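# Move TB bottle from fridge to bench, close door

## Task

Find the bottle marked TB in the refrigerator's bin, lift it out and set it upright on the bench, keep the other bottle upright inside the refrigerator, and close the refrigerator door. If neither bottle carries the TB lettering, leave both inside, close the door, then press the CALL key on the operator panel until it latches down; a wrong call cannot be reversed.

## Robot and tools

ROBOT. Two arms, left_arm and right_arm, each on its own carriage (left_rail, right_rail) sharing one floor track. The carriage on the +y side is always left_rail; names do not match image sides. Each arm base sits at x = 0, y = its carriage position_m, z = 0.04 m, facing +x. Each arm ends in a two-finger gripper whose fingers point along its own +z and open and close along its own y.

SCENE FRAME. Fixed to the table: table top z = 0, +z up, +x the direction the arms face, +y to their left. The track runs along y at x = 0 (y = 0 mid-track); the table starts at x = 0.17 m. Positions are in metres, velocities in m/s and rad/s, orientation as quaternion wxyz.

execute_actions. Argument actions: a list run in sequence; optional cameras (names, ["all"], or []). Each action may hold rows, steps, until, and device commands. rows: 1 to 15 rows, each one control step (1/30 s). Every row is one flat list of 18 numbers, all in [-1, 1], covering both arms even if one is idle: left dx, dy, dz, rx, ry, rz, gripper position, force_limit, speed, then the same nine for the right arm. The six pose numbers are an offset, not a pose: measured from that arm's Hand target at the start of the action, along that Hand target's own axes; every row counts from that same start, not from the previous row. 1.0 equals 0.6 m for dx-dz and 180 degrees for rx-rz (a single rotation vector). Sending six zeros re-requests the current Hand target. Gripper position: +1 fully open (140 mm), pads touch near -0.8, -1 closes until blocked. force_limit and speed (both start at +1) set squeeze strength and finger speed; a fast close grips much harder. To hold a gripper unchanged, resend its last three numbers, since 0 is a real command. steps: 1 to 450, at least one per row, default 15; after the last row the arm keeps heading for that row's target. until: ends the action early once conditions on left_rail/right_rail fields hold, e.g. {"right_rail": {"position_status": ["!=", "moving"]}}, or {"all": {"status": "ended"}}; numbers need a comparison (=, !=, <, <=, >, >=).

RAILS. Inside an action, {"left_rail": {"position_m": y}} sets an absolute place along the track in scene y: left_rail -0.8 to 1.5 m, right_rail -1.5 to 0.8 m. Optional speed_m_s 0.01 to 1 and acceleration_factor 0.1 to 1; {"stop": true} brakes. Keep carriages at least 0.78 m apart. A drive carries the arm in its pose; wait for arrival before placing the gripper at scene points. Any out-of-range value refuses the whole call.

move. target: one 18-number row or a list of up to 15, same layout and scale, offsets from the Hand targets at the move's start (each list entry also from that start). speed: m/s, 0.002 to 3.6, default 0.25 (one value or one per target). blend: corner rounding in m. stop_force: 3 to 120 N, ends an arm's path on contact; omit it when pulling away from something pressed. zero: with stop_force only. blocking=false returns early; then call wait or stop before new rows or moves. Paths are straight and do not avoid obstacles; avoid passing near an arm's own base.

wait: seconds 0 to 10. stop: brakes a running move (not carriages). zoom_image: camera (cam_high, cam_bench_left, cam_bench_mid, cam_bench_right, cam_left_wrist, cam_right_wrist) and region [x0, y0, x1, y1] in pixels, at most 504 wide and high, from the latest image. zero_wrist_force: arm. finished_scene: optional scene 1; final.

RESULTS. end_effector_position is the point between closed pads; Hand target is the base for the next offsets; Tool commands lists current gripper commands. object_status: 0 moving, 1 blocked while opening, 2 blocked while closing (a grip), 3 reached position or pads met. position_measured is in counts (3 open, 230 pads touching). Joint positions/velocities: rail, then six joints. Rails report position_m, position_status (moving, done, contact_stop, time_out, stopped, stopped_with_arm, stopped_for_other_arm, stopped_for_other_carriage) and position_answer (taken/not_taken). The move: line gives the ending (done, off_target, held, fault, moving) and limits. Wrist force/torque are in the gripper's own axes. MOTOR HOT warns of overheating.

CAUTIONS. Ramp row offsets gradually; sudden jumps shake loose what is held. Grip with the fingertip quarter of the pads; deeper grips fold the fingers. Confirm object_status 2 before lifting. Never let anything fall, leave the table, or land on the track or strip. Do not strike fixed or heavy items, press hard (about 150 N or wrist torque near 14 N m triggers a 10 s fault stop), or let the arms or carriages touch each other. Hold heavy items near their centre. Read the bottle labels (zoom) before acting, and press CALL only when no bottle is TB.

Each tool is called as a command line: name --argument value for each argument, lists and objects as JSON in quotes; but a table of rows of numbers goes row by row, as --pt "numbers of a row", without its own name.

## Session

execute_actions --actions '[]'

Scene clock: 0.00 s.
left_arm: end_effector_position=(+0.3456, +1.3680, +0.5800) position_measured=3 object_status=3 end_effector_quat_wxyz=(+0.000, +0.000, +1.000, +0.000) | right_arm: end_effector_position=(+0.3456, -1.2547, +0.5800) position_measured=3 object_status=3 end_effector_quat_wxyz=(+0.000, +0.000, +1.000, +0.000)
Joint positions: left_arm=[1.341 -0.316 -1.725 0.971 -0.816 -1.571 -0.316] | right_arm=[-1.282 -0.316 -1.725 0.971 -0.816 -1.571 -0.316]
Joint velocities: within noise
Joint torques (N m): no reading
Wrist force (N): no reading
Wrist torque (N m): no reading
Wrist force, peak (N): no reading
Hand target: left_arm +0.3456, +1.3680, +0.5800; +0.000, +0.000, +1.000, +0.000 | right_arm +0.3456, -1.2547, +0.5800; +0.000, +0.000, +1.000, +0.000
Tool commands: left_gripper/position=+1.0 left_gripper/force_limit=+1.0 left_gripper/speed=+1.0 right_gripper/position=+1.0 right_gripper/force_limit=+1.0 right_gripper/speed=+1.0
left_rail: position_m=1.341 position_status=done
right_rail: position_m=-1.282 position_status=done

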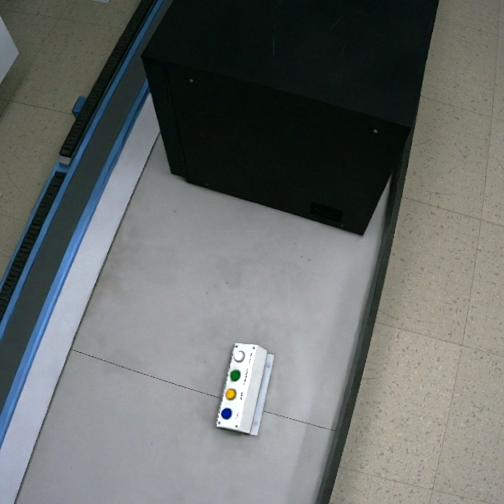

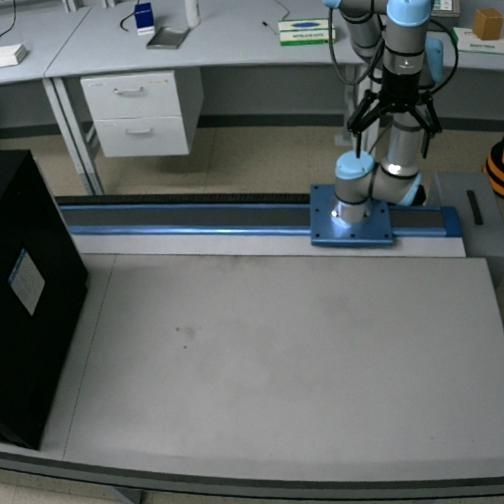

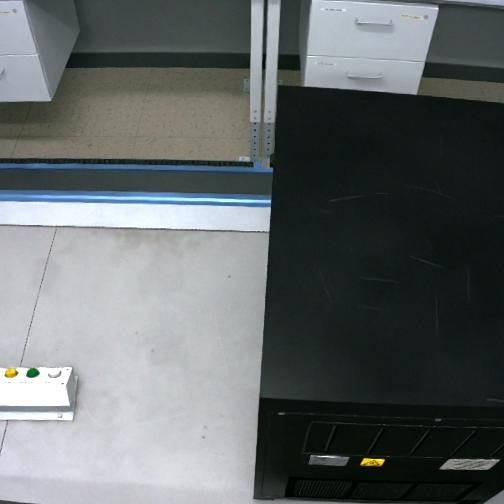

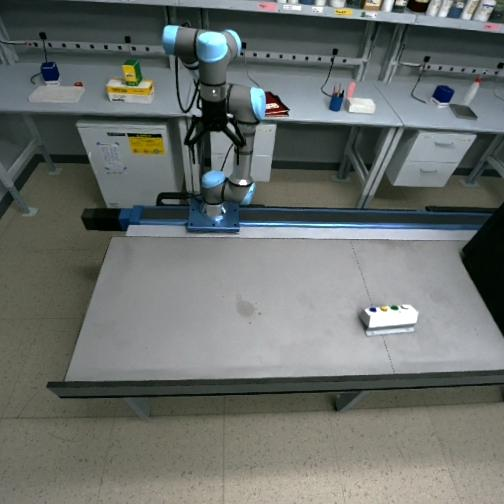

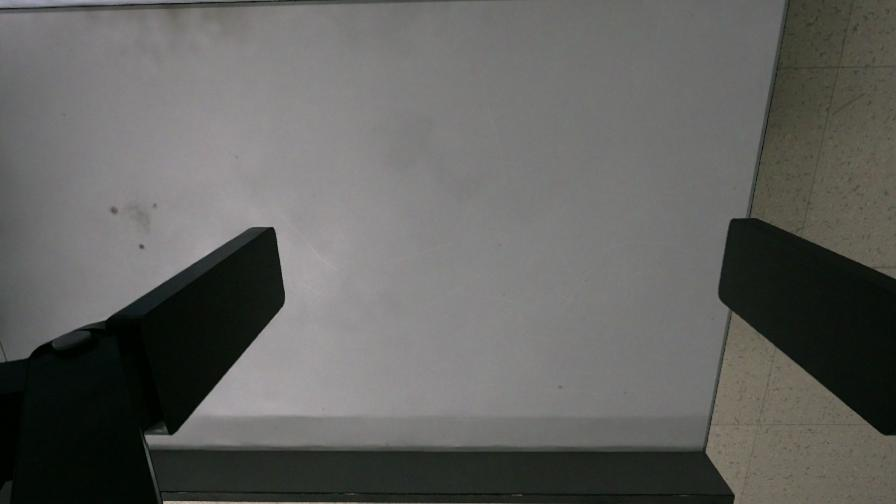

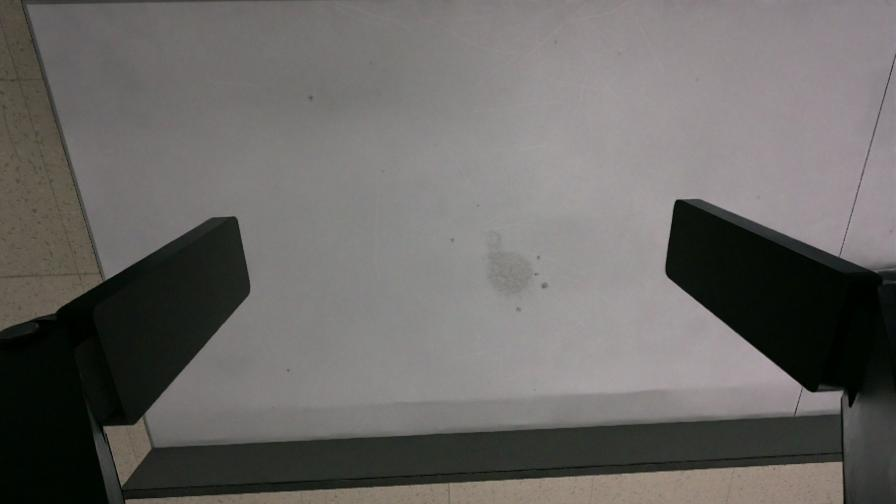

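execute_actions --actions '[{"right_rail":{"position_m":-0.9},"steps":90,"until":{"right_rail":{"position_status":["!=","moving"]}}}]'

move --target '[0,0,0,0,0,0,1,1,1,0.409,1,0.133,-0.56,0.232,0.56,1,1,1]' --speed 0.5 --cameras '["cam_right_wrist","cam_high","cam_bench_mid"]'

Scene clock: 20.30 s.
left_arm: end_effector_position=(+0.3456, +1.3680, +0.5800) position_measured=3 object_status=3 end_effector_quat_wxyz=(+0.000, +0.000, +1.000, +0.000) | right_arm: end_effector_position=(+0.3456, -0.8728, +0.5800) position_measured=3 object_status=3 end_effector_quat_wxyz=(+0.000, +0.000, +1.000, +0.000)
Joint positions: left_arm=[1.341 -0.316 -1.725 0.971 -0.816 -1.571 -0.316] | right_arm=[-0.9 -0.316 -1.725 0.971 -0.816 -1.571 -0.316]
Joint torques (N m): left_arm=[0.81 -11.63 -18.51 -3.08 0.08 0.03] | right_arm=[-1.41 -12.63 -20.82 -3.08 0.3 -0.01]
Wrist force (N): left_arm=[0.1 0.1 0.0] | right_arm=[-0.1 -0.1 0.2]
Wrist torque (N m): left_arm=[0.01 -0.03 0.00] | right_arm=[-0.01 0.02 0.00]
Wrist force, peak (N): left_arm=[0.2 0.7 -0.2] | right_arm=[-1.2 4.6 0.3]
Hand target: left_arm +0.3456, +1.3680, +0.5800; +0.000, +0.000, +1.000, +0.000 | right_arm +0.3456, -0.8728, +0.5800; +0.000, +0.000, +1.000, +0.000
Tool commands: left_gripper/position=+1.0 left_gripper/force_limit=+1.0 left_gripper/speed=+1.0 right_gripper/position=+1.0 right_gripper/force_limit=+1.0 right_gripper/speed=+1.0
left_rail: position_m=1.341 position_status=done
right_rail: position_m=-0.900 position_status=done

Scene clock: 24.27 s.
left_arm: end_effector_position=(+0.3456, +1.3680, +0.5800) position_measured=3 object_status=3 end_effector_quat_wxyz=(+0.000, +0.000, +1.000, +0.000) | right_arm: end_effector_position=(+0.0683, -0.3839, +0.4941) position_measured=3 object_status=3 end_effector_quat_wxyz=(-0.293, +0.634, +0.316, +0.642)
Joint positions: left_arm=[1.341 -0.316 -1.725 0.971 -0.816 -1.571 -0.316] | right_arm=[-0.9 -0.679 -3.421 1.951 -0.305 -0.005 1.74]
Joint torques (N m): left_arm=[1.72 -13.22 -19.08 -3.1 0.09 0.16] | right_arm=[7.72 44.95 3.8 -6.86 -0.96 -2.72]
Wrist force (N): left_arm=[-0.2 0.1 -0.1] | right_arm=[1.6 -0.7 8.0]
Wrist torque (N m): left_arm=[0.02 0.03 0.00] | right_arm=[0.23 0.18 -0.40]
Wrist force, peak (N): left_arm=[0.4 0.2 -0.6] | right_arm=[4.1 -3.4 15.4]
Hand target: left_arm +0.3456, +1.3680, +0.5800; +0.000, +0.000, +1.000, +0.000 | right_arm +0.0683, -0.3840, +0.4941; -0.293, +0.634, +0.316, +0.642 (not the last commanded pose)
Off the commanded pose: left_arm 0.000 m, 0 deg | right_arm 0.116 m, 6 deg.
left_rail: position_m=1.341 position_status=done
right_rail: position_m=-0.900 position_status=done
led back after a hold (right arm): the arm was led back toward your command in small steps, so it may still be short of it.
shoulder posture changed (right arm): the wrist came as close to joint 2's axis as it can, and the arm is now in the other of its two shoulder postures.
move: held (right_arm; a check stopped the path); limits=held
pose unreachable (right arm): on one or more control steps of this call, first in action 0 (counted from 0), this arm could not follow its commanded pose, so it was not sent that pose on those steps. It may still have moved: this result reports where it is.
cause: moving toward the commanded pose would bring a part of the arm (just beyond joint 3 (shoulder lift)) too close to the robot's own body.
Images, in order (width x height): cam_high 504x504, cam_bench_mid 504x504, cam_right_wrist 896x504.

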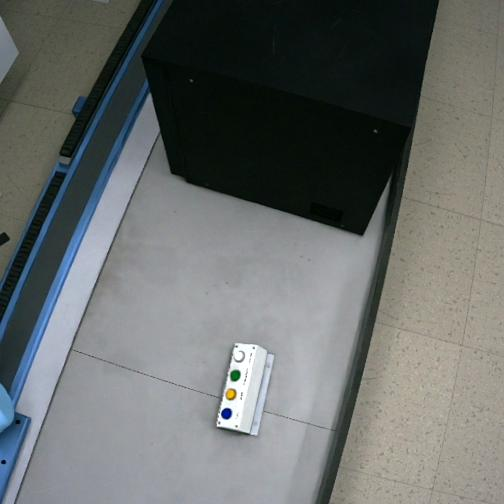

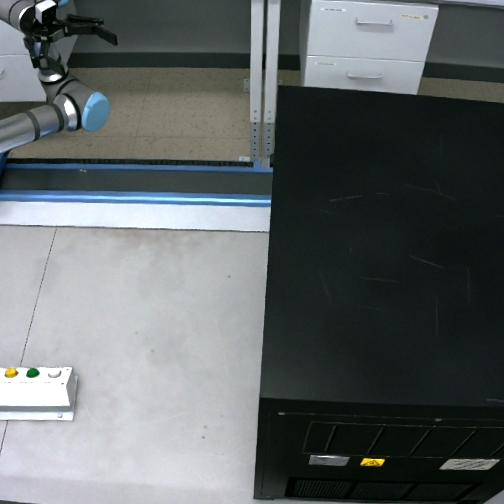

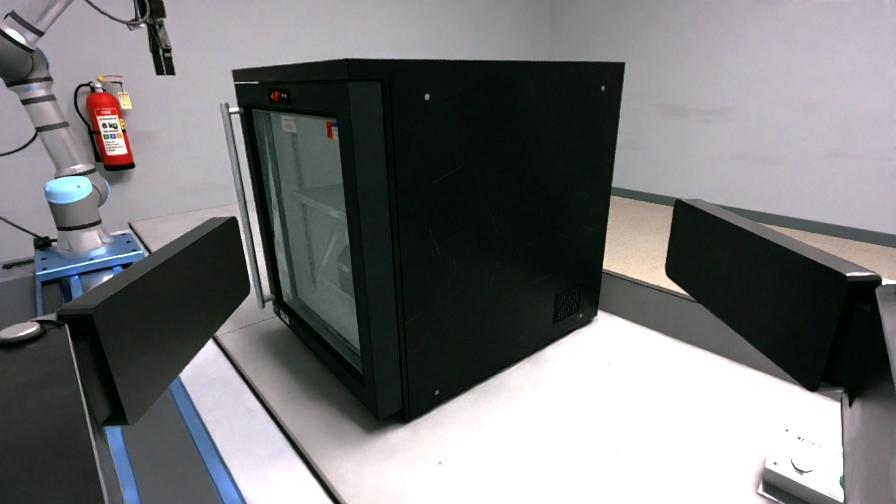

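zoom_image --camera "cam_right_wrist" --region '[210, 50, 430, 430]'

Scaled by 1.326 from the camera's 896x504 image, which has a finer 1280x720 frame.

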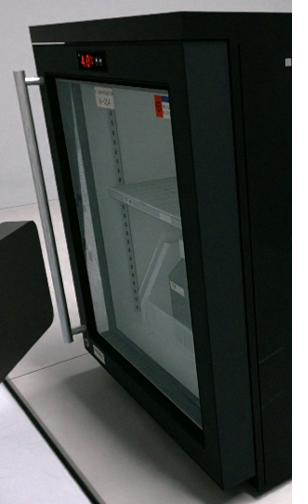

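execute_actions --actions '[{"left_rail":{"position_m":1.25},"steps":90,"until":{"left_rail":{"position_status":["!=","moving"]}}}]'

move --pt "0 -0.7 0 0 0 0 1 1 1 0 0 0 0 0 0 1 1 1" --pt "0.49 -1 0.13 0.56 0.232 -0.56 1 1 1 0 0 0 0 0 0 1 1 1" --speed 0.5 --blend 0.05 --cameras '["cam_left_wrist","cam_bench_left"]'

Scene clock: 35.23 s.
left_arm: end_effector_position=(+0.3456, +1.2772, +0.5800) position_measured=3 object_status=3 end_effector_quat_wxyz=(+0.000, +0.000, +1.000, +0.000) | right_arm: end_effector_position=(+0.0683, -0.3840, +0.4941) position_measured=3 object_status=3 end_effector_quat_wxyz=(-0.293, +0.634, +0.316, +0.642)
Joint positions: left_arm=[1.25 -0.316 -1.725 0.971 -0.816 -1.571 -0.316] | right_arm=[-0.9 -0.679 -3.421 1.952 -0.305 -0.005 1.74]
Joint torques (N m): left_arm=[1.93 -12.49 -17.4 -3.39 0.04 0.06] | right_arm=[6.76 44.65 2.9 -5.24 -0.93 -2.51]
Wrist force (N): left_arm=[0.2 0.0 -0.1] | right_arm=[1.7 -0.6 8.0]
Wrist torque (N m): left_arm=[-0.01 -0.05 0.01] | right_arm=[0.24 0.16 -0.40]
Wrist force, peak (N): left_arm=[0.5 2.2 -0.2] | right_arm=[1.8 -0.2 8.2]
Hand target: left_arm +0.3456, +1.2772, +0.5800; +0.000, +0.000, +1.000, +0.000 | right_arm +0.0683, -0.3840, +0.4941; -0.293, +0.634, +0.316, +0.642 (not the last commanded pose)
Tool commands: left_gripper/position=+1.0 left_gripper/force_limit=+1.0 left_gripper/speed=+1.0 right_gripper/position=+1.0 right_gripper/force_limit=+1.0 right_gripper/speed=+1.0
Off the commanded pose: left_arm 0.000 m, 0 deg | right_arm 0.116 m, 6 deg.
left_rail: position_m=1.250 position_status=done
right_rail: position_m=-0.900 position_status=done

Scene clock: 39.73 s.
left_arm: end_effector_position=(+0.0517, +0.6772, +0.5020) position_measured=3 object_status=3 end_effector_quat_wxyz=(+0.272, +0.652, -0.271, +0.654) | right_arm: end_effector_position=(+0.0683, -0.3840, +0.4941) position_measured=3 object_status=3 end_effector_quat_wxyz=(-0.293, +0.634, +0.316, +0.642)
Joint positions: left_arm=[1.25 -2.364 -1.587 2.167 -3.249 0.006 -3.614] | right_arm=[-0.9 -0.679 -3.421 1.952 -0.305 -0.005 1.74]
Joint torques (N m): left_arm=[13.59 -12.28 -32.71 -3.53 3.6 2.45] | right_arm=[6.4 43.84 -12.97 0.43 -0.83 -2.58]
Wrist force (N): left_arm=[0.0 -1.2 3.5] | right_arm=[1.8 -0.6 8.0]
Wrist torque (N m): left_arm=[-0.03 0.16 -0.07] | right_arm=[0.26 0.13 -0.39]
Wrist force, peak (N): left_arm=[3.2 1.9 2.1] | right_arm=[1.8 -0.6 8.2]
Hand target: left_arm +0.0516, +0.6773, +0.5020; +0.271, +0.653, -0.271, +0.653 | right_arm +0.0683, -0.3840, +0.4941; -0.293, +0.634, +0.316, +0.642
Off the commanded pose: left_arm 0.000 m, 0 deg | right_arm 0.000 m, 0 deg.
left_rail: position_m=1.250 position_status=done
right_rail: position_m=-0.900 position_status=done
move: done
Images, in order (width x height): cam_bench_left 504x504, cam_left_wrist 896x504.

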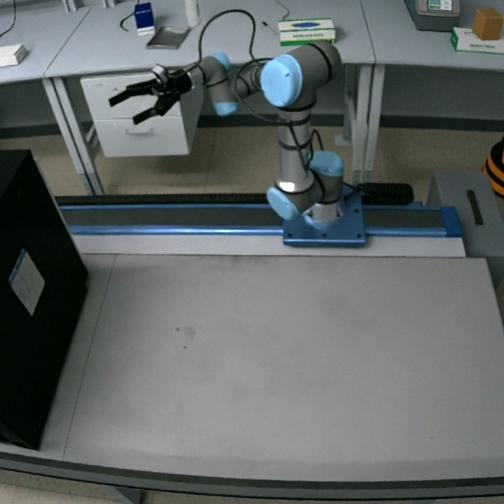

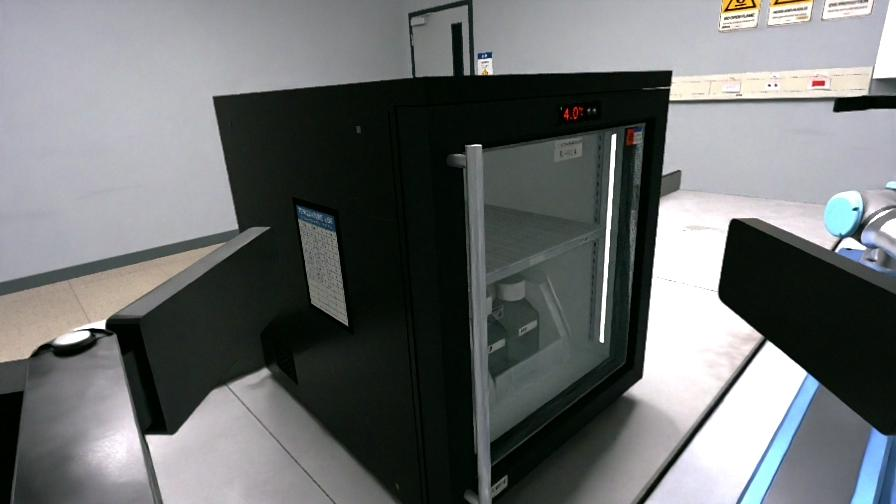

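zoom_image --camera "cam_left_wrist" --region '[440, 200, 640, 440]'

Scaled by 2.100 from the camera's 896x504 image, which has a finer 1280x720 frame.

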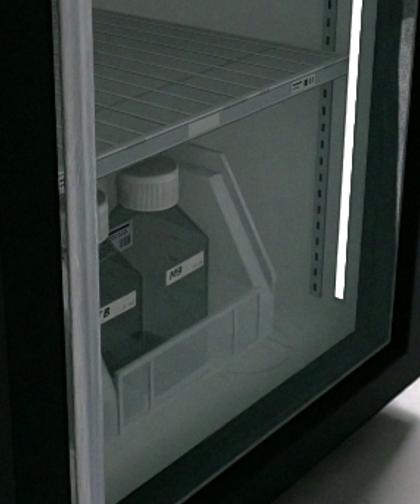

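move --target '[-0.333,0.063,0.295,0.0556,0,0,-0.16,0,0,0,0,0,0,0,0,1,1,1]' --speed 0.3 --cameras '["cam_left_wrist","cam_right_wrist"]'

Scene clock: 63.63 s.
left_arm: end_effector_position=(+0.1500, +0.5254, +0.3021) position_measured=149 object_status=3 end_effector_quat_wxyz=(+0.212, +0.675, -0.213, +0.674) | right_arm: end_effector_position=(+0.0683, -0.3840, +0.4941) position_measured=3 object_status=3 end_effector_quat_wxyz=(-0.293, +0.634, +0.316, +0.642)
Joint positions: left_arm=[1.25 -2.003 -0.806 1.703 -4.031 -0.18 -3.148] | right_arm=[-0.9 -0.679 -3.421 1.952 -0.305 -0.005 1.74]
Joint torques (N m): left_arm=[14.78 -37.66 -26.48 -1.91 -1.59 3.12] | right_arm=[4.33 43.65 -13.1 0.53 -0.65 -2.65]
Wrist force (N): left_arm=[-0.1 -1.2 3.8] | right_arm=[1.6 -0.6 8.2]
Wrist torque (N m): left_arm=[-0.06 0.13 -0.21] | right_arm=[0.25 0.17 -0.40]
Wrist force, peak (N): left_arm=[-1.3 -0.7 4.8] | right_arm=[1.8 -0.6 8.3]
Hand target: left_arm +0.1500, +0.5254, +0.3021; +0.213, +0.674, -0.213, +0.674 | right_arm +0.0683, -0.3840, +0.4941; -0.293, +0.634, +0.316, +0.642
Off the commanded pose: left_arm 0.000 m, 0 deg | right_arm 0.000 m, 0 deg.
left_rail: position_m=1.250 position_status=done
right_rail: position_m=-0.900 position_status=done
move: done
Images, in order (width x height): cam_left_wrist 896x504, cam_right_wrist 896x504.

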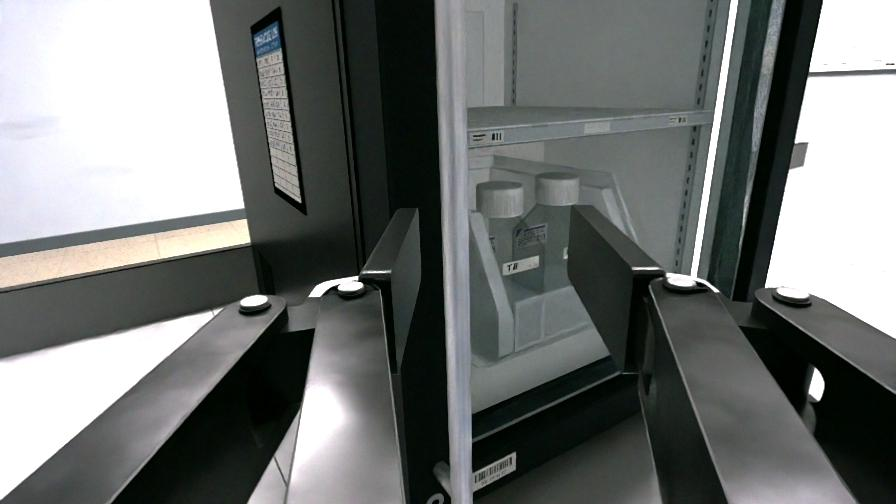

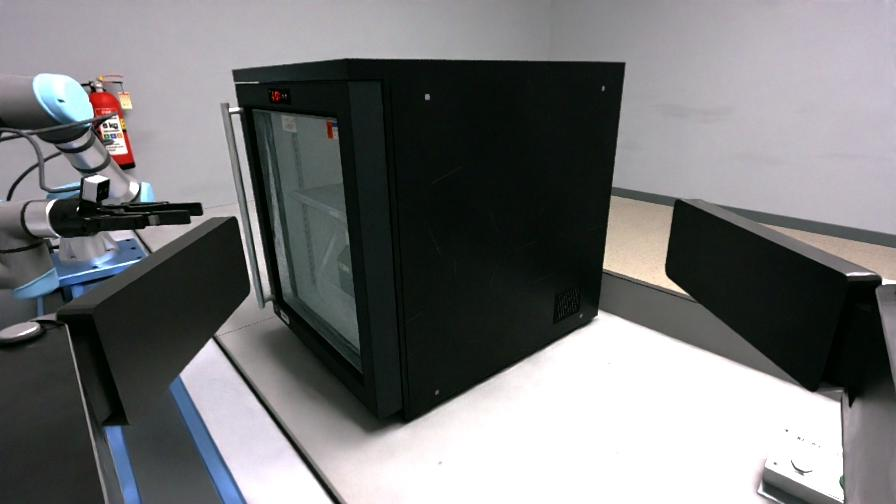

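zoom_image --camera "cam_left_wrist" --region '[460, 150, 640, 370]'

Scaled by 2.291 from the camera's 896x504 image, which has a finer 1280x720 frame.

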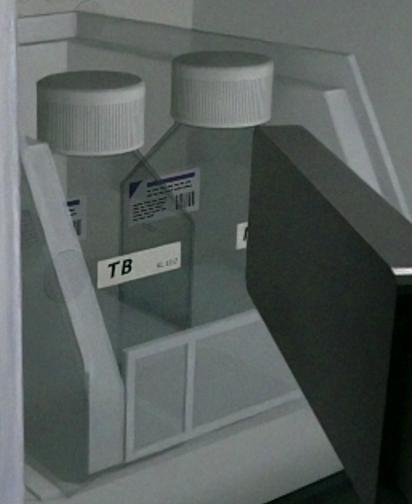

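move --target '[0,-0.022,0.15,0,0,0,-0.16,0,0,0,0,0,0,0,0,1,1,1]' --speed 0.1 --stop_force 10 --cameras '["cam_left_wrist","cam_right_wrist"]'

Scene clock: 70.80 s.
left_arm: end_effector_position=(+0.2312, +0.4846, +0.3021) position_measured=149 object_status=3 end_effector_quat_wxyz=(+0.213, +0.674, -0.213, +0.674) | right_arm: end_effector_position=(+0.0683, -0.3840, +0.4941) position_measured=3 object_status=3 end_effector_quat_wxyz=(-0.293, +0.634, +0.316, +0.642)
Joint positions: left_arm=[1.25 -1.84 -0.755 1.593 -3.979 -0.342 -3.141] | right_arm=[-0.9 -0.679 -3.421 1.952 -0.305 -0.005 1.74]
Joint torques (N m): left_arm=[14.87 -41.9 -28.53 0.48 -2.12 2.48] | right_arm=[1.4 44.06 -13.09 0.6 -0.35 -2.66]
Wrist force (N): left_arm=[0.3 -1.4 3.7] | right_arm=[1.7 -0.6 8.0]
Wrist torque (N m): left_arm=[-0.08 0.03 -0.21] | right_arm=[0.25 0.14 -0.40]
Wrist force, peak (N): left_arm=[0.2 -1.8 4.6] | right_arm=[1.9 -0.4 8.2]
Hand target: left_arm +0.2312, +0.4846, +0.3021; +0.213, +0.674, -0.213, +0.674 | right_arm +0.0683, -0.3840, +0.4941; -0.293, +0.634, +0.316, +0.642
Off the commanded pose: left_arm 0.000 m, 0 deg | right_arm 0.000 m, 0 deg.
left_rail: position_m=1.250 position_status=done
right_rail: position_m=-0.900 position_status=done
move: done
Images, in order (width x height): cam_left_wrist 896x504, cam_right_wrist 896x504.

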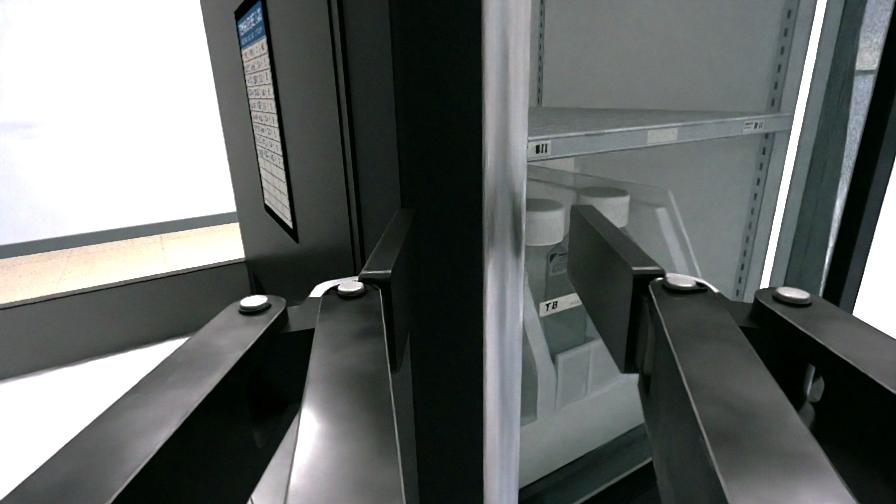

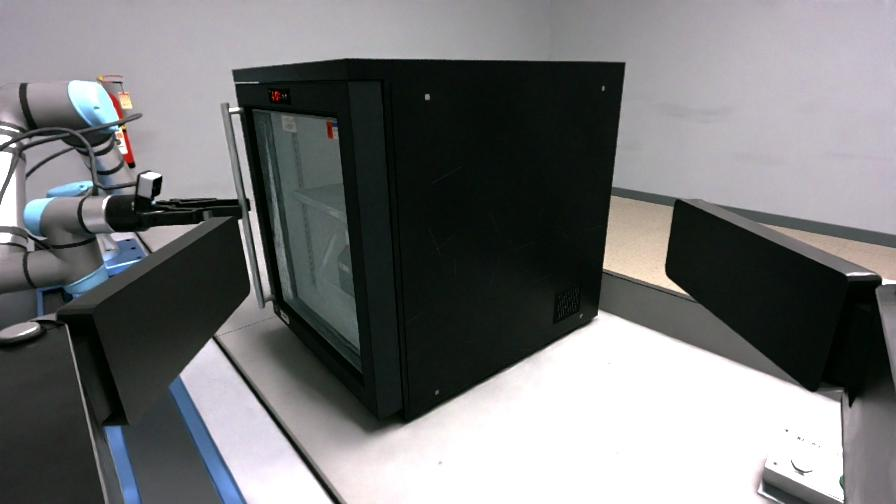

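zoom_image --camera "cam_right_wrist" --region '[190, 160, 290, 260]'

Scaled by 5.040 from the camera's 896x504 image, which has a finer 1280x720 frame.

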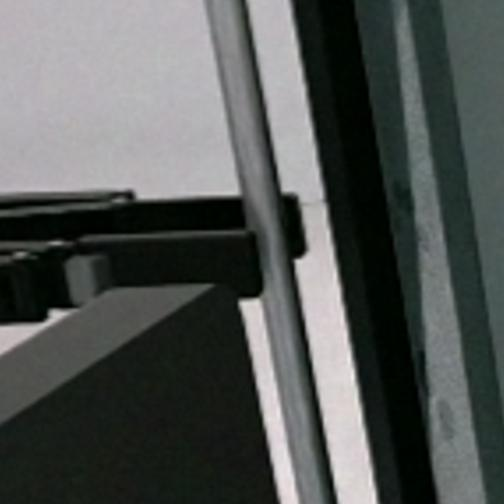

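move --target '[0,0,0.014,0,0,0,-0.16,0,0,0,0,0,0,0,0,1,1,1]' --speed 0.05 --stop_force 8

execute_actions --actions '[{"rows":[[0,0,0,0,0,0,-1,0.2,-0.6,0,0,0,0,0,0,1,1,1]],"steps":60}]' --cameras '["cam_left_wrist"]'

Scene clock: 80.47 s.
left_arm: end_effector_position=(+0.2381, +0.4797, +0.3021) position_measured=149 object_status=3 end_effector_quat_wxyz=(+0.213, +0.674, -0.213, +0.674) | right_arm: end_effector_position=(+0.0683, -0.3840, +0.4941) position_measured=3 object_status=3 end_effector_quat_wxyz=(-0.293, +0.634, +0.316, +0.642)
Joint positions: left_arm=[1.25 -1.826 -0.748 1.577 -3.97 -0.356 -3.141] | right_arm=[-0.9 -0.679 -3.421 1.951 -0.305 -0.005 1.739]
Joint torques (N m): left_arm=[14.84 -41.68 -28.97 0.69 -2.09 2.65] | right_arm=[-2.22 44.03 -14.14 0.52 -0.07 -2.58]
Wrist force (N): left_arm=[0.0 -1.3 4.0] | right_arm=[1.7 -0.7 7.9]
Wrist torque (N m): left_arm=[-0.07 0.09 -0.21] | right_arm=[0.21 0.14 -0.40]
Wrist force, peak (N): left_arm=[0.0 -1.5 4.2] | right_arm=[1.7 -0.7 8.2]
Hand target: left_arm +0.2381, +0.4797, +0.3021; +0.213, +0.674, -0.213, +0.674 | right_arm +0.0683, -0.3840, +0.4941; -0.293, +0.634, +0.316, +0.642
Off the commanded pose: left_arm 0.000 m, 0 deg | right_arm 0.000 m, 0 deg.
left_rail: position_m=1.250 position_status=done
right_rail: position_m=-0.900 position_status=done
move: done

Scene clock: 82.67 s.
left_arm: end_effector_position=(+0.2381, +0.4797, +0.3021) position_measured=210 object_status=2 end_effector_quat_wxyz=(+0.213, +0.674, -0.213, +0.674) | right_arm: end_effector_position=(+0.0683, -0.3840, +0.4941) position_measured=3 object_status=3 end_effector_quat_wxyz=(-0.293, +0.634, +0.316, +0.642)
Joint positions: left_arm=[1.25 -1.826 -0.748 1.577 -3.97 -0.356 -3.141] | right_arm=[-0.9 -0.679 -3.421 1.951 -0.304 -0.005 1.739]
Joint torques (N m): left_arm=[14.04 -42.63 -23.37 -1.68 2.05 2.12] | right_arm=[-2.9 44.22 -13.68 0.58 0.02 -2.63]
Wrist force (N): left_arm=[0.1 -2.3 0.0] | right_arm=[1.7 -0.7 8.1]
Wrist torque (N m): left_arm=[-0.07 0.15 -0.20] | right_arm=[0.22 0.15 -0.40]
Wrist force, peak (N): left_arm=[0.0 -1.6 4.2] | right_arm=[1.8 -0.7 8.2]
Hand target: left_arm +0.2381, +0.4797, +0.3021; +0.213, +0.674, -0.213, +0.674 | right_arm +0.0683, -0.3840, +0.4941; -0.293, +0.634, +0.316, +0.642
Off the commanded pose: left_arm 0.000 m, 0 deg | right_arm 0.000 m, 0 deg.
left_rail: position_m=1.250 position_status=done
right_rail: position_m=-0.900 position_status=done
Images, in order (width x height): cam_left_wrist 896x504.

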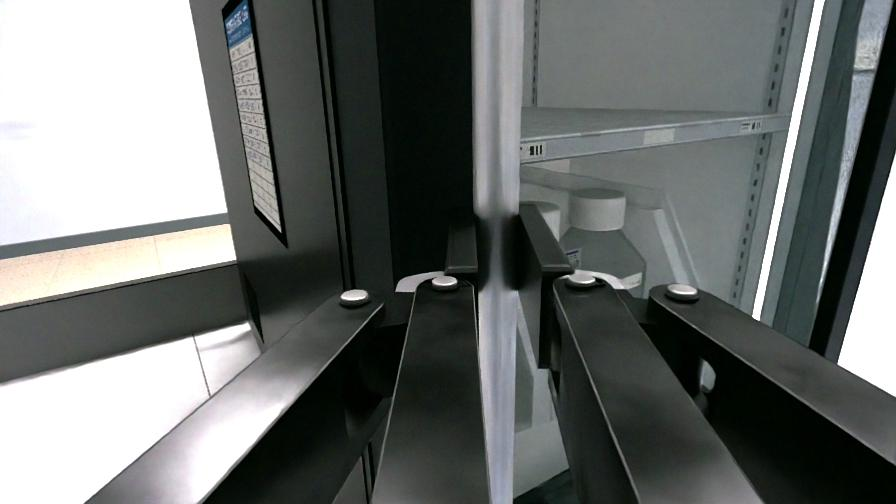

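move --pt "0 0.0457 -0.0419 0.0278 0 0 -1 0.2 -0.6 0 0 0 0 0 0 1 1 1" --pt "0 0.0945 -0.0798 0.0556 0 0 -1 0.2 -0.6 0 0 0 0 0 0 1 1 1" --speed 0.06 --blend 0.01 --cameras '["cam_right_wrist","cam_left_wrist"]'

Scene clock: 90.10 s.
left_arm: end_effector_position=(+0.1664, +0.4608, +0.3021) position_measured=210 object_status=2 end_effector_quat_wxyz=(+0.153, +0.690, -0.154, +0.690) | right_arm: end_effector_position=(+0.0683, -0.3840, +0.4941) position_measured=3 object_status=3 end_effector_quat_wxyz=(-0.293, +0.634, +0.316, +0.642)
Joint positions: left_arm=[1.25 -1.946 -0.613 1.287 -3.814 -0.062 -3.143] | right_arm=[-0.9 -0.679 -3.421 1.951 -0.304 -0.005 1.739]
Joint torques (N m): left_arm=[-12.06 -71.39 -43.36 1.16 1.07 2.34] | right_arm=[-4.74 44.07 -14.01 0.67 0.43 -2.6]
Wrist force (N): left_arm=[-41.1 -7.2 -0.8] | right_arm=[1.8 -0.5 7.9]
Wrist torque (N m): left_arm=[-0.26 0.03 0.05] | right_arm=[0.25 0.13 -0.40]
Wrist force, peak (N): left_arm=[-41.2 -6.9 -0.9] | right_arm=[1.8 -0.7 8.3]
Hand target: left_arm +0.1664, +0.4608, +0.3021; +0.153, +0.690, -0.153, +0.690 | right_arm +0.0683, -0.3840, +0.4941; -0.293, +0.634, +0.316, +0.642
Off the commanded pose: left_arm 0.000 m, 0 deg | right_arm 0.000 m, 0 deg.
left_rail: position_m=1.250 position_status=done
right_rail: position_m=-0.900 position_status=done
move: done
Images, in order (width x height): cam_left_wrist 896x504, cam_right_wrist 896x504.

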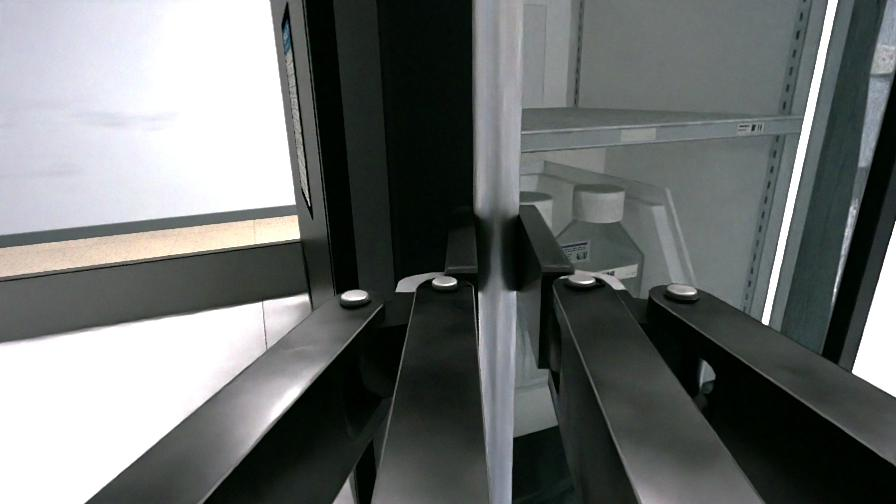

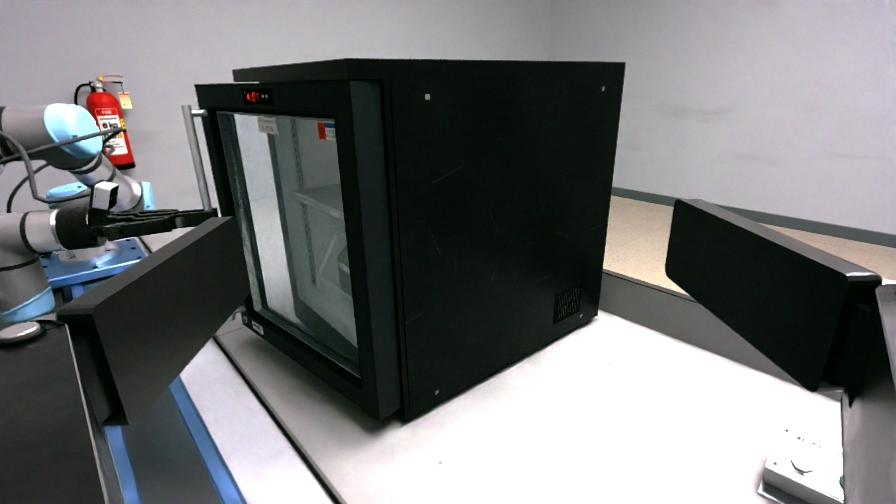

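move --pt "-0.006 0.0947 -0.0797 0.0556 0 0 -1 0.2 -0.6 0 0 0 0 0 0 1 1 1" --pt "-0.009 0.2015 -0.1418 0.111 0 0 -1 0.2 -0.6 0 0 0 0 0 0 1 1 1" --speed 0.08 --blend 0.01 --cameras '["cam_right_wrist"]'

Scene clock: 105.93 s.
left_arm: end_effector_position=(+0.1367, +0.4495, +0.3005) position_measured=210 object_status=2 end_effector_quat_wxyz=(+0.125, +0.696, -0.125, +0.696) | right_arm: end_effector_position=(+0.0683, -0.3840, +0.4941) position_measured=3 object_status=3 end_effector_quat_wxyz=(-0.293, +0.634, +0.316, +0.642)
Joint positions: left_arm=[1.25 -1.98 -0.527 1.109 -3.708 0.053 -3.157] | right_arm=[-0.9 -0.679 -3.421 1.951 -0.304 -0.005 1.739]
Joint torques (N m): left_arm=[4.05 -57.19 -5.14 1.05 -0.3 -0.05] | right_arm=[-5.07 43.79 -13.74 0.47 1.03 -2.41]
Wrist force (N): left_arm=[9.8 -13.6 -5.6] | right_arm=[1.7 -0.5 7.8]
Wrist torque (N m): left_arm=[-0.02 0.07 -0.04] | right_arm=[0.26 0.15 -0.40]
Wrist force, peak (N): left_arm=[35.3 -46.5 -29.3] | right_arm=[1.6 -0.6 8.3]
Hand target: left_arm +0.1367, +0.4495, +0.3005; +0.125, +0.696, -0.125, +0.696 (not the last commanded pose) | right_arm +0.0683, -0.3840, +0.4941; -0.293, +0.634, +0.316, +0.642
Tool commands: left_gripper/position=-1.0 left_gripper/force_limit=+0.2 left_gripper/speed=-0.6 right_gripper/position=+1.0 right_gripper/force_limit=+1.0 right_gripper/speed=+1.0
Off the commanded pose: left_arm 0.117 m, 15 deg | right_arm 0.000 m, 0 deg.
TORQUE FAULT: the external load on joint 6 (wrist 2) of the left arm reached its load limit, and that arm stopped for 10 seconds. A torque fault puts only its own arm into a fault stop. That arm's remaining commands of this call were not run. Before the stop ended, the hold on joint 6 (wrist 2) of that arm was turned back by 0.4 degrees, the way its load pushed it. That arm's target is now where it stood when the stop ended, not its last command. That arm keeps its grip as last carried out and accepts commands again: back off and push less far. That arm stops again whenever a joint's load reaches its limit.
left_rail: position_m=1.250 position_status=done
right_rail: position_m=-0.900 position_status=done
move: fault (left_arm); path passed 0 of 2 targets
Images, in order (width x height): cam_right_wrist 896x504.

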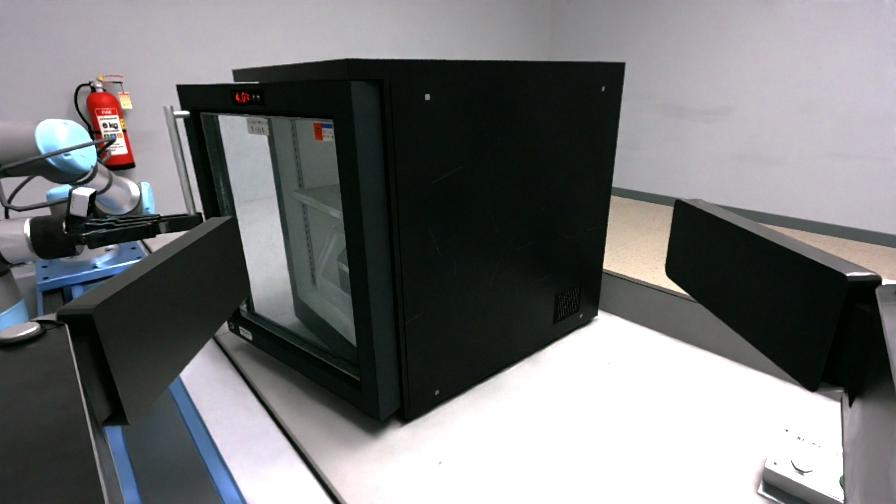

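execute_actions --actions '[{"rows":[[0,0,0,0,0,0,-0.16,-1,-0.8,0,0,0,0,0,0,1,1,1]],"steps":60}]'

move --target '[0,0,-0.2,0,0,0,-0.16,-1,-0.8,0,0,0,0,0,0,1,1,1]' --speed 0.15 --cameras '["cam_right_wrist","cam_left_wrist","cam_high"]'

Scene clock: 113.03 s.
left_arm: end_effector_position=(+0.1367, +0.4496, +0.3005) position_measured=149 object_status=3 end_effector_quat_wxyz=(+0.125, +0.696, -0.125, +0.696) | right_arm: end_effector_position=(+0.0683, -0.3840, +0.4941) position_measured=3 object_status=3 end_effector_quat_wxyz=(-0.293, +0.634, +0.316, +0.642)
Joint positions: left_arm=[1.25 -1.98 -0.527 1.109 -3.708 0.053 -3.157] | right_arm=[-0.9 -0.679 -3.421 1.951 -0.304 -0.005 1.739]
Joint torques (N m): left_arm=[1.86 -66.99 -19.11 -0.35 1.87 0.48] | right_arm=[-5.99 44.18 -12.98 0.55 1.44 -2.43]
Wrist force (N): left_arm=[1.3 0.0 2.1] | right_arm=[1.8 -0.7 8.0]
Wrist torque (N m): left_arm=[0.24 -0.17 -0.08] | right_arm=[0.23 0.13 -0.40]
Wrist force, peak (N): left_arm=[9.7 -13.5 -5.8] | right_arm=[1.9 -0.6 8.3]
Hand target: left_arm +0.1367, +0.4496, +0.3005; +0.125, +0.696, -0.125, +0.696 | right_arm +0.0683, -0.3840, +0.4941; -0.293, +0.634, +0.316, +0.642
Off the commanded pose: left_arm 0.000 m, 0 deg | right_arm 0.000 m, 0 deg.
left_rail: position_m=1.250 position_status=done
right_rail: position_m=-0.900 position_status=done

Scene clock: 114.43 s.
left_arm: end_effector_position=(+0.0244, +0.4913, +0.3004) position_measured=149 object_status=3 end_effector_quat_wxyz=(+0.125, +0.696, -0.125, +0.696) | right_arm: end_effector_position=(+0.0683, -0.3840, +0.4941) position_measured=3 object_status=3 end_effector_quat_wxyz=(-0.293, +0.634, +0.316, +0.642)
Joint positions: left_arm=[1.25 -2.151 -0.538 1.132 -3.732 0.225 -3.145] | right_arm=[-0.9 -0.679 -3.421 1.951 -0.304 -0.005 1.739]
Joint torques (N m): left_arm=[-11.76 -65.55 -3.22 -0.21 1.92 2.61] | right_arm=[-5.77 44.55 -13.37 0.41 1.42 -2.68]
Wrist force (N): left_arm=[1.2 0.4 2.1] | right_arm=[1.7 -0.7 7.8]
Wrist torque (N m): left_arm=[0.30 -0.13 -0.08] | right_arm=[0.21 0.15 -0.40]
Wrist force, peak (N): left_arm=[0.8 -0.4 3.6] | right_arm=[1.6 -0.7 8.2]
Hand target: left_arm +0.0242, +0.4914, +0.3004; +0.125, +0.696, -0.125, +0.696 | right_arm +0.0683, -0.3840, +0.4941; -0.293, +0.634, +0.316, +0.642
Off the commanded pose: left_arm 0.000 m, 0 deg | right_arm 0.000 m, 0 deg.
left_rail: position_m=1.250 position_status=done
right_rail: position_m=-0.900 position_status=done
move: done
Images, in order (width x height): cam_high 504x504, cam_left_wrist 896x504, cam_right_wrist 896x504.

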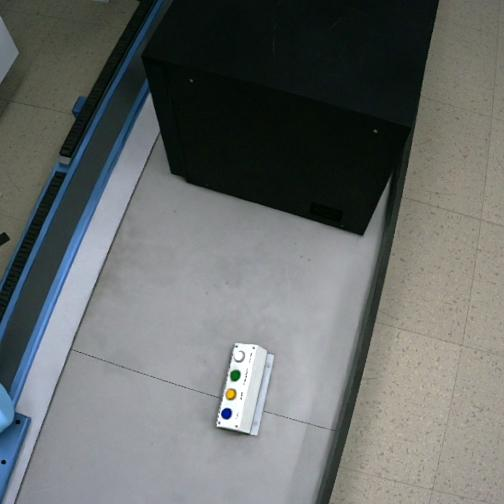

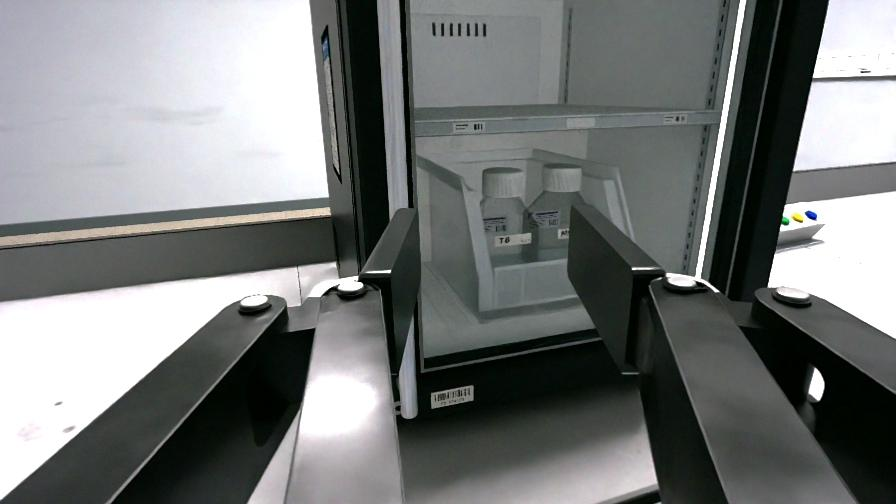

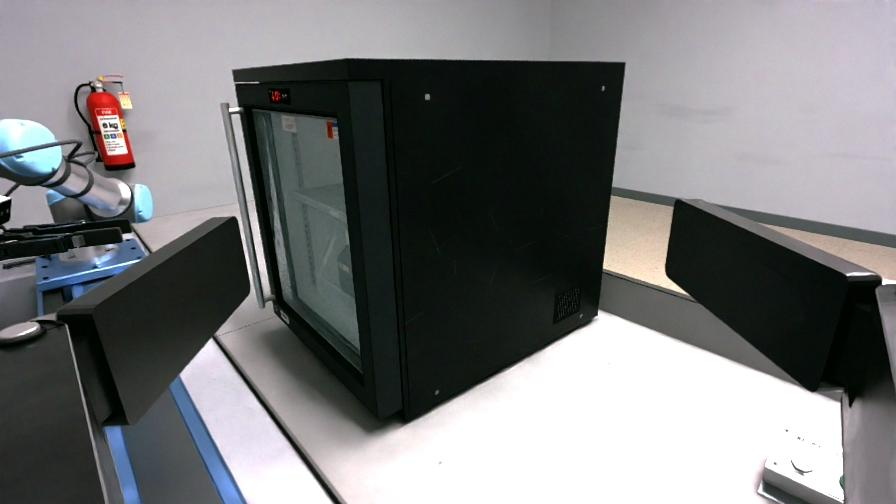

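execute_actions --actions '[{"left_rail":{"position_m":1.1},"steps":90,"until":{"left_rail":{"position_status":["!=","moving"]}}}]'

move --target '[0,-0.477,0.102,-0.22,0,0,-0.49,-1,-0.8,0,0,0,0,0,0,1,1,1]' --speed 0.3 --cameras '["cam_right_wrist","cam_left_wrist"]'

Scene clock: 153.20 s.
left_arm: end_effector_position=(+0.0242, +0.3414, +0.3004) position_measured=149 object_status=3 end_effector_quat_wxyz=(+0.125, +0.696, -0.125, +0.696) | right_arm: end_effector_position=(+0.0683, -0.3840, +0.4941) position_measured=3 object_status=3 end_effector_quat_wxyz=(-0.293, +0.634, +0.316, +0.642)
Joint positions: left_arm=[1.1 -2.152 -0.538 1.132 -3.732 0.225 -3.144] | right_arm=[-0.9 -0.679 -3.421 1.951 -0.304 -0.005 1.739]
Joint torques (N m): left_arm=[7.11 -55.51 -14.11 0.2 0.54 2.32] | right_arm=[-6.37 43.89 -14.44 0.51 2.18 -2.44]
Wrist force (N): left_arm=[1.3 -0.2 2.3] | right_arm=[1.7 -0.5 7.9]
Wrist torque (N m): left_arm=[0.18 -0.16 -0.09] | right_arm=[0.25 0.14 -0.40]
Wrist force, peak (N): left_arm=[1.0 2.0 3.0] | right_arm=[1.8 -0.5 8.2]
Hand target: left_arm +0.0242, +0.3414, +0.3004; +0.125, +0.696, -0.125, +0.696 | right_arm +0.0683, -0.3840, +0.4941; -0.293, +0.634, +0.316, +0.642
Tool commands: left_gripper/position=-0.16 left_gripper/force_limit=-1.0 left_gripper/speed=-0.8 right_gripper/position=+1.0 right_gripper/force_limit=+1.0 right_gripper/speed=+1.0
Off the commanded pose: left_arm 0.000 m, 0 deg | right_arm 0.000 m, 0 deg.
left_rail: position_m=1.100 position_status=done
right_rail: position_m=-0.900 position_status=done

Scene clock: 155.33 s.
left_arm: end_effector_position=(+0.1813, +0.5883, +0.3007) position_measured=191 object_status=3 end_effector_quat_wxyz=(+0.353, +0.612, -0.354, +0.613) | right_arm: end_effector_position=(+0.0683, -0.3840, +0.4941) position_measured=3 object_status=3 end_effector_quat_wxyz=(-0.293, +0.634, +0.316, +0.642)
Joint positions: left_arm=[1.1 -2.044 -1.158 2.643 -4.627 -0.573 -3.14] | right_arm=[-0.9 -0.679 -3.421 1.951 -0.304 -0.005 1.738]
Joint torques (N m): left_arm=[13.04 -13.13 9.67 -3.38 -1.66 2.37] | right_arm=[-5.6 43.4 -14.67 0.66 2.51 -2.79]
Wrist force (N): left_arm=[1.2 -0.1 2.9] | right_arm=[1.5 -0.4 8.0]
Wrist torque (N m): left_arm=[0.18 -0.14 -0.08] | right_arm=[0.28 0.18 -0.40]
Wrist force, peak (N): left_arm=[1.5 2.1 2.5] | right_arm=[1.6 -0.6 8.2]
Hand target: left_arm +0.1813, +0.5883, +0.3007; +0.353, +0.612, -0.354, +0.613 | right_arm +0.0683, -0.3840, +0.4941; -0.293, +0.634, +0.316, +0.642
Off the commanded pose: left_arm 0.000 m, 0 deg | right_arm 0.000 m, 0 deg.
left_rail: position_m=1.100 position_status=done
right_rail: position_m=-0.900 position_status=done
move: done
Images, in order (width x height): cam_left_wrist 896x504, cam_right_wrist 896x504.

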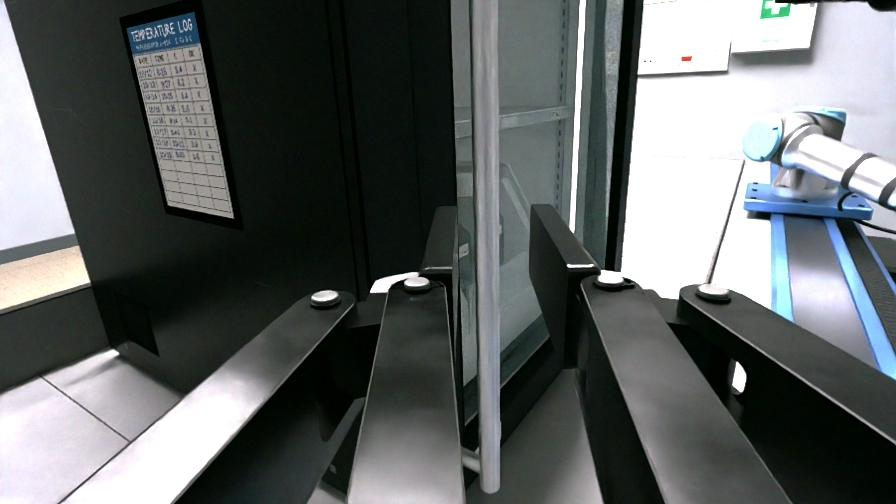

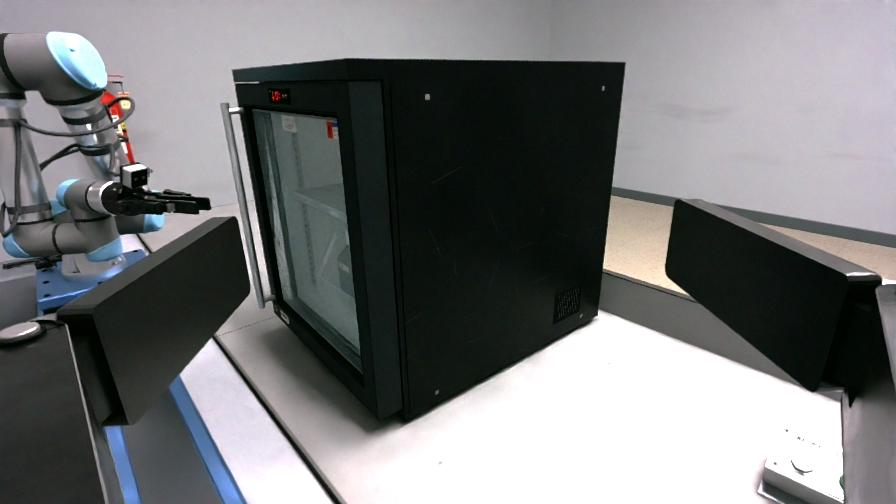

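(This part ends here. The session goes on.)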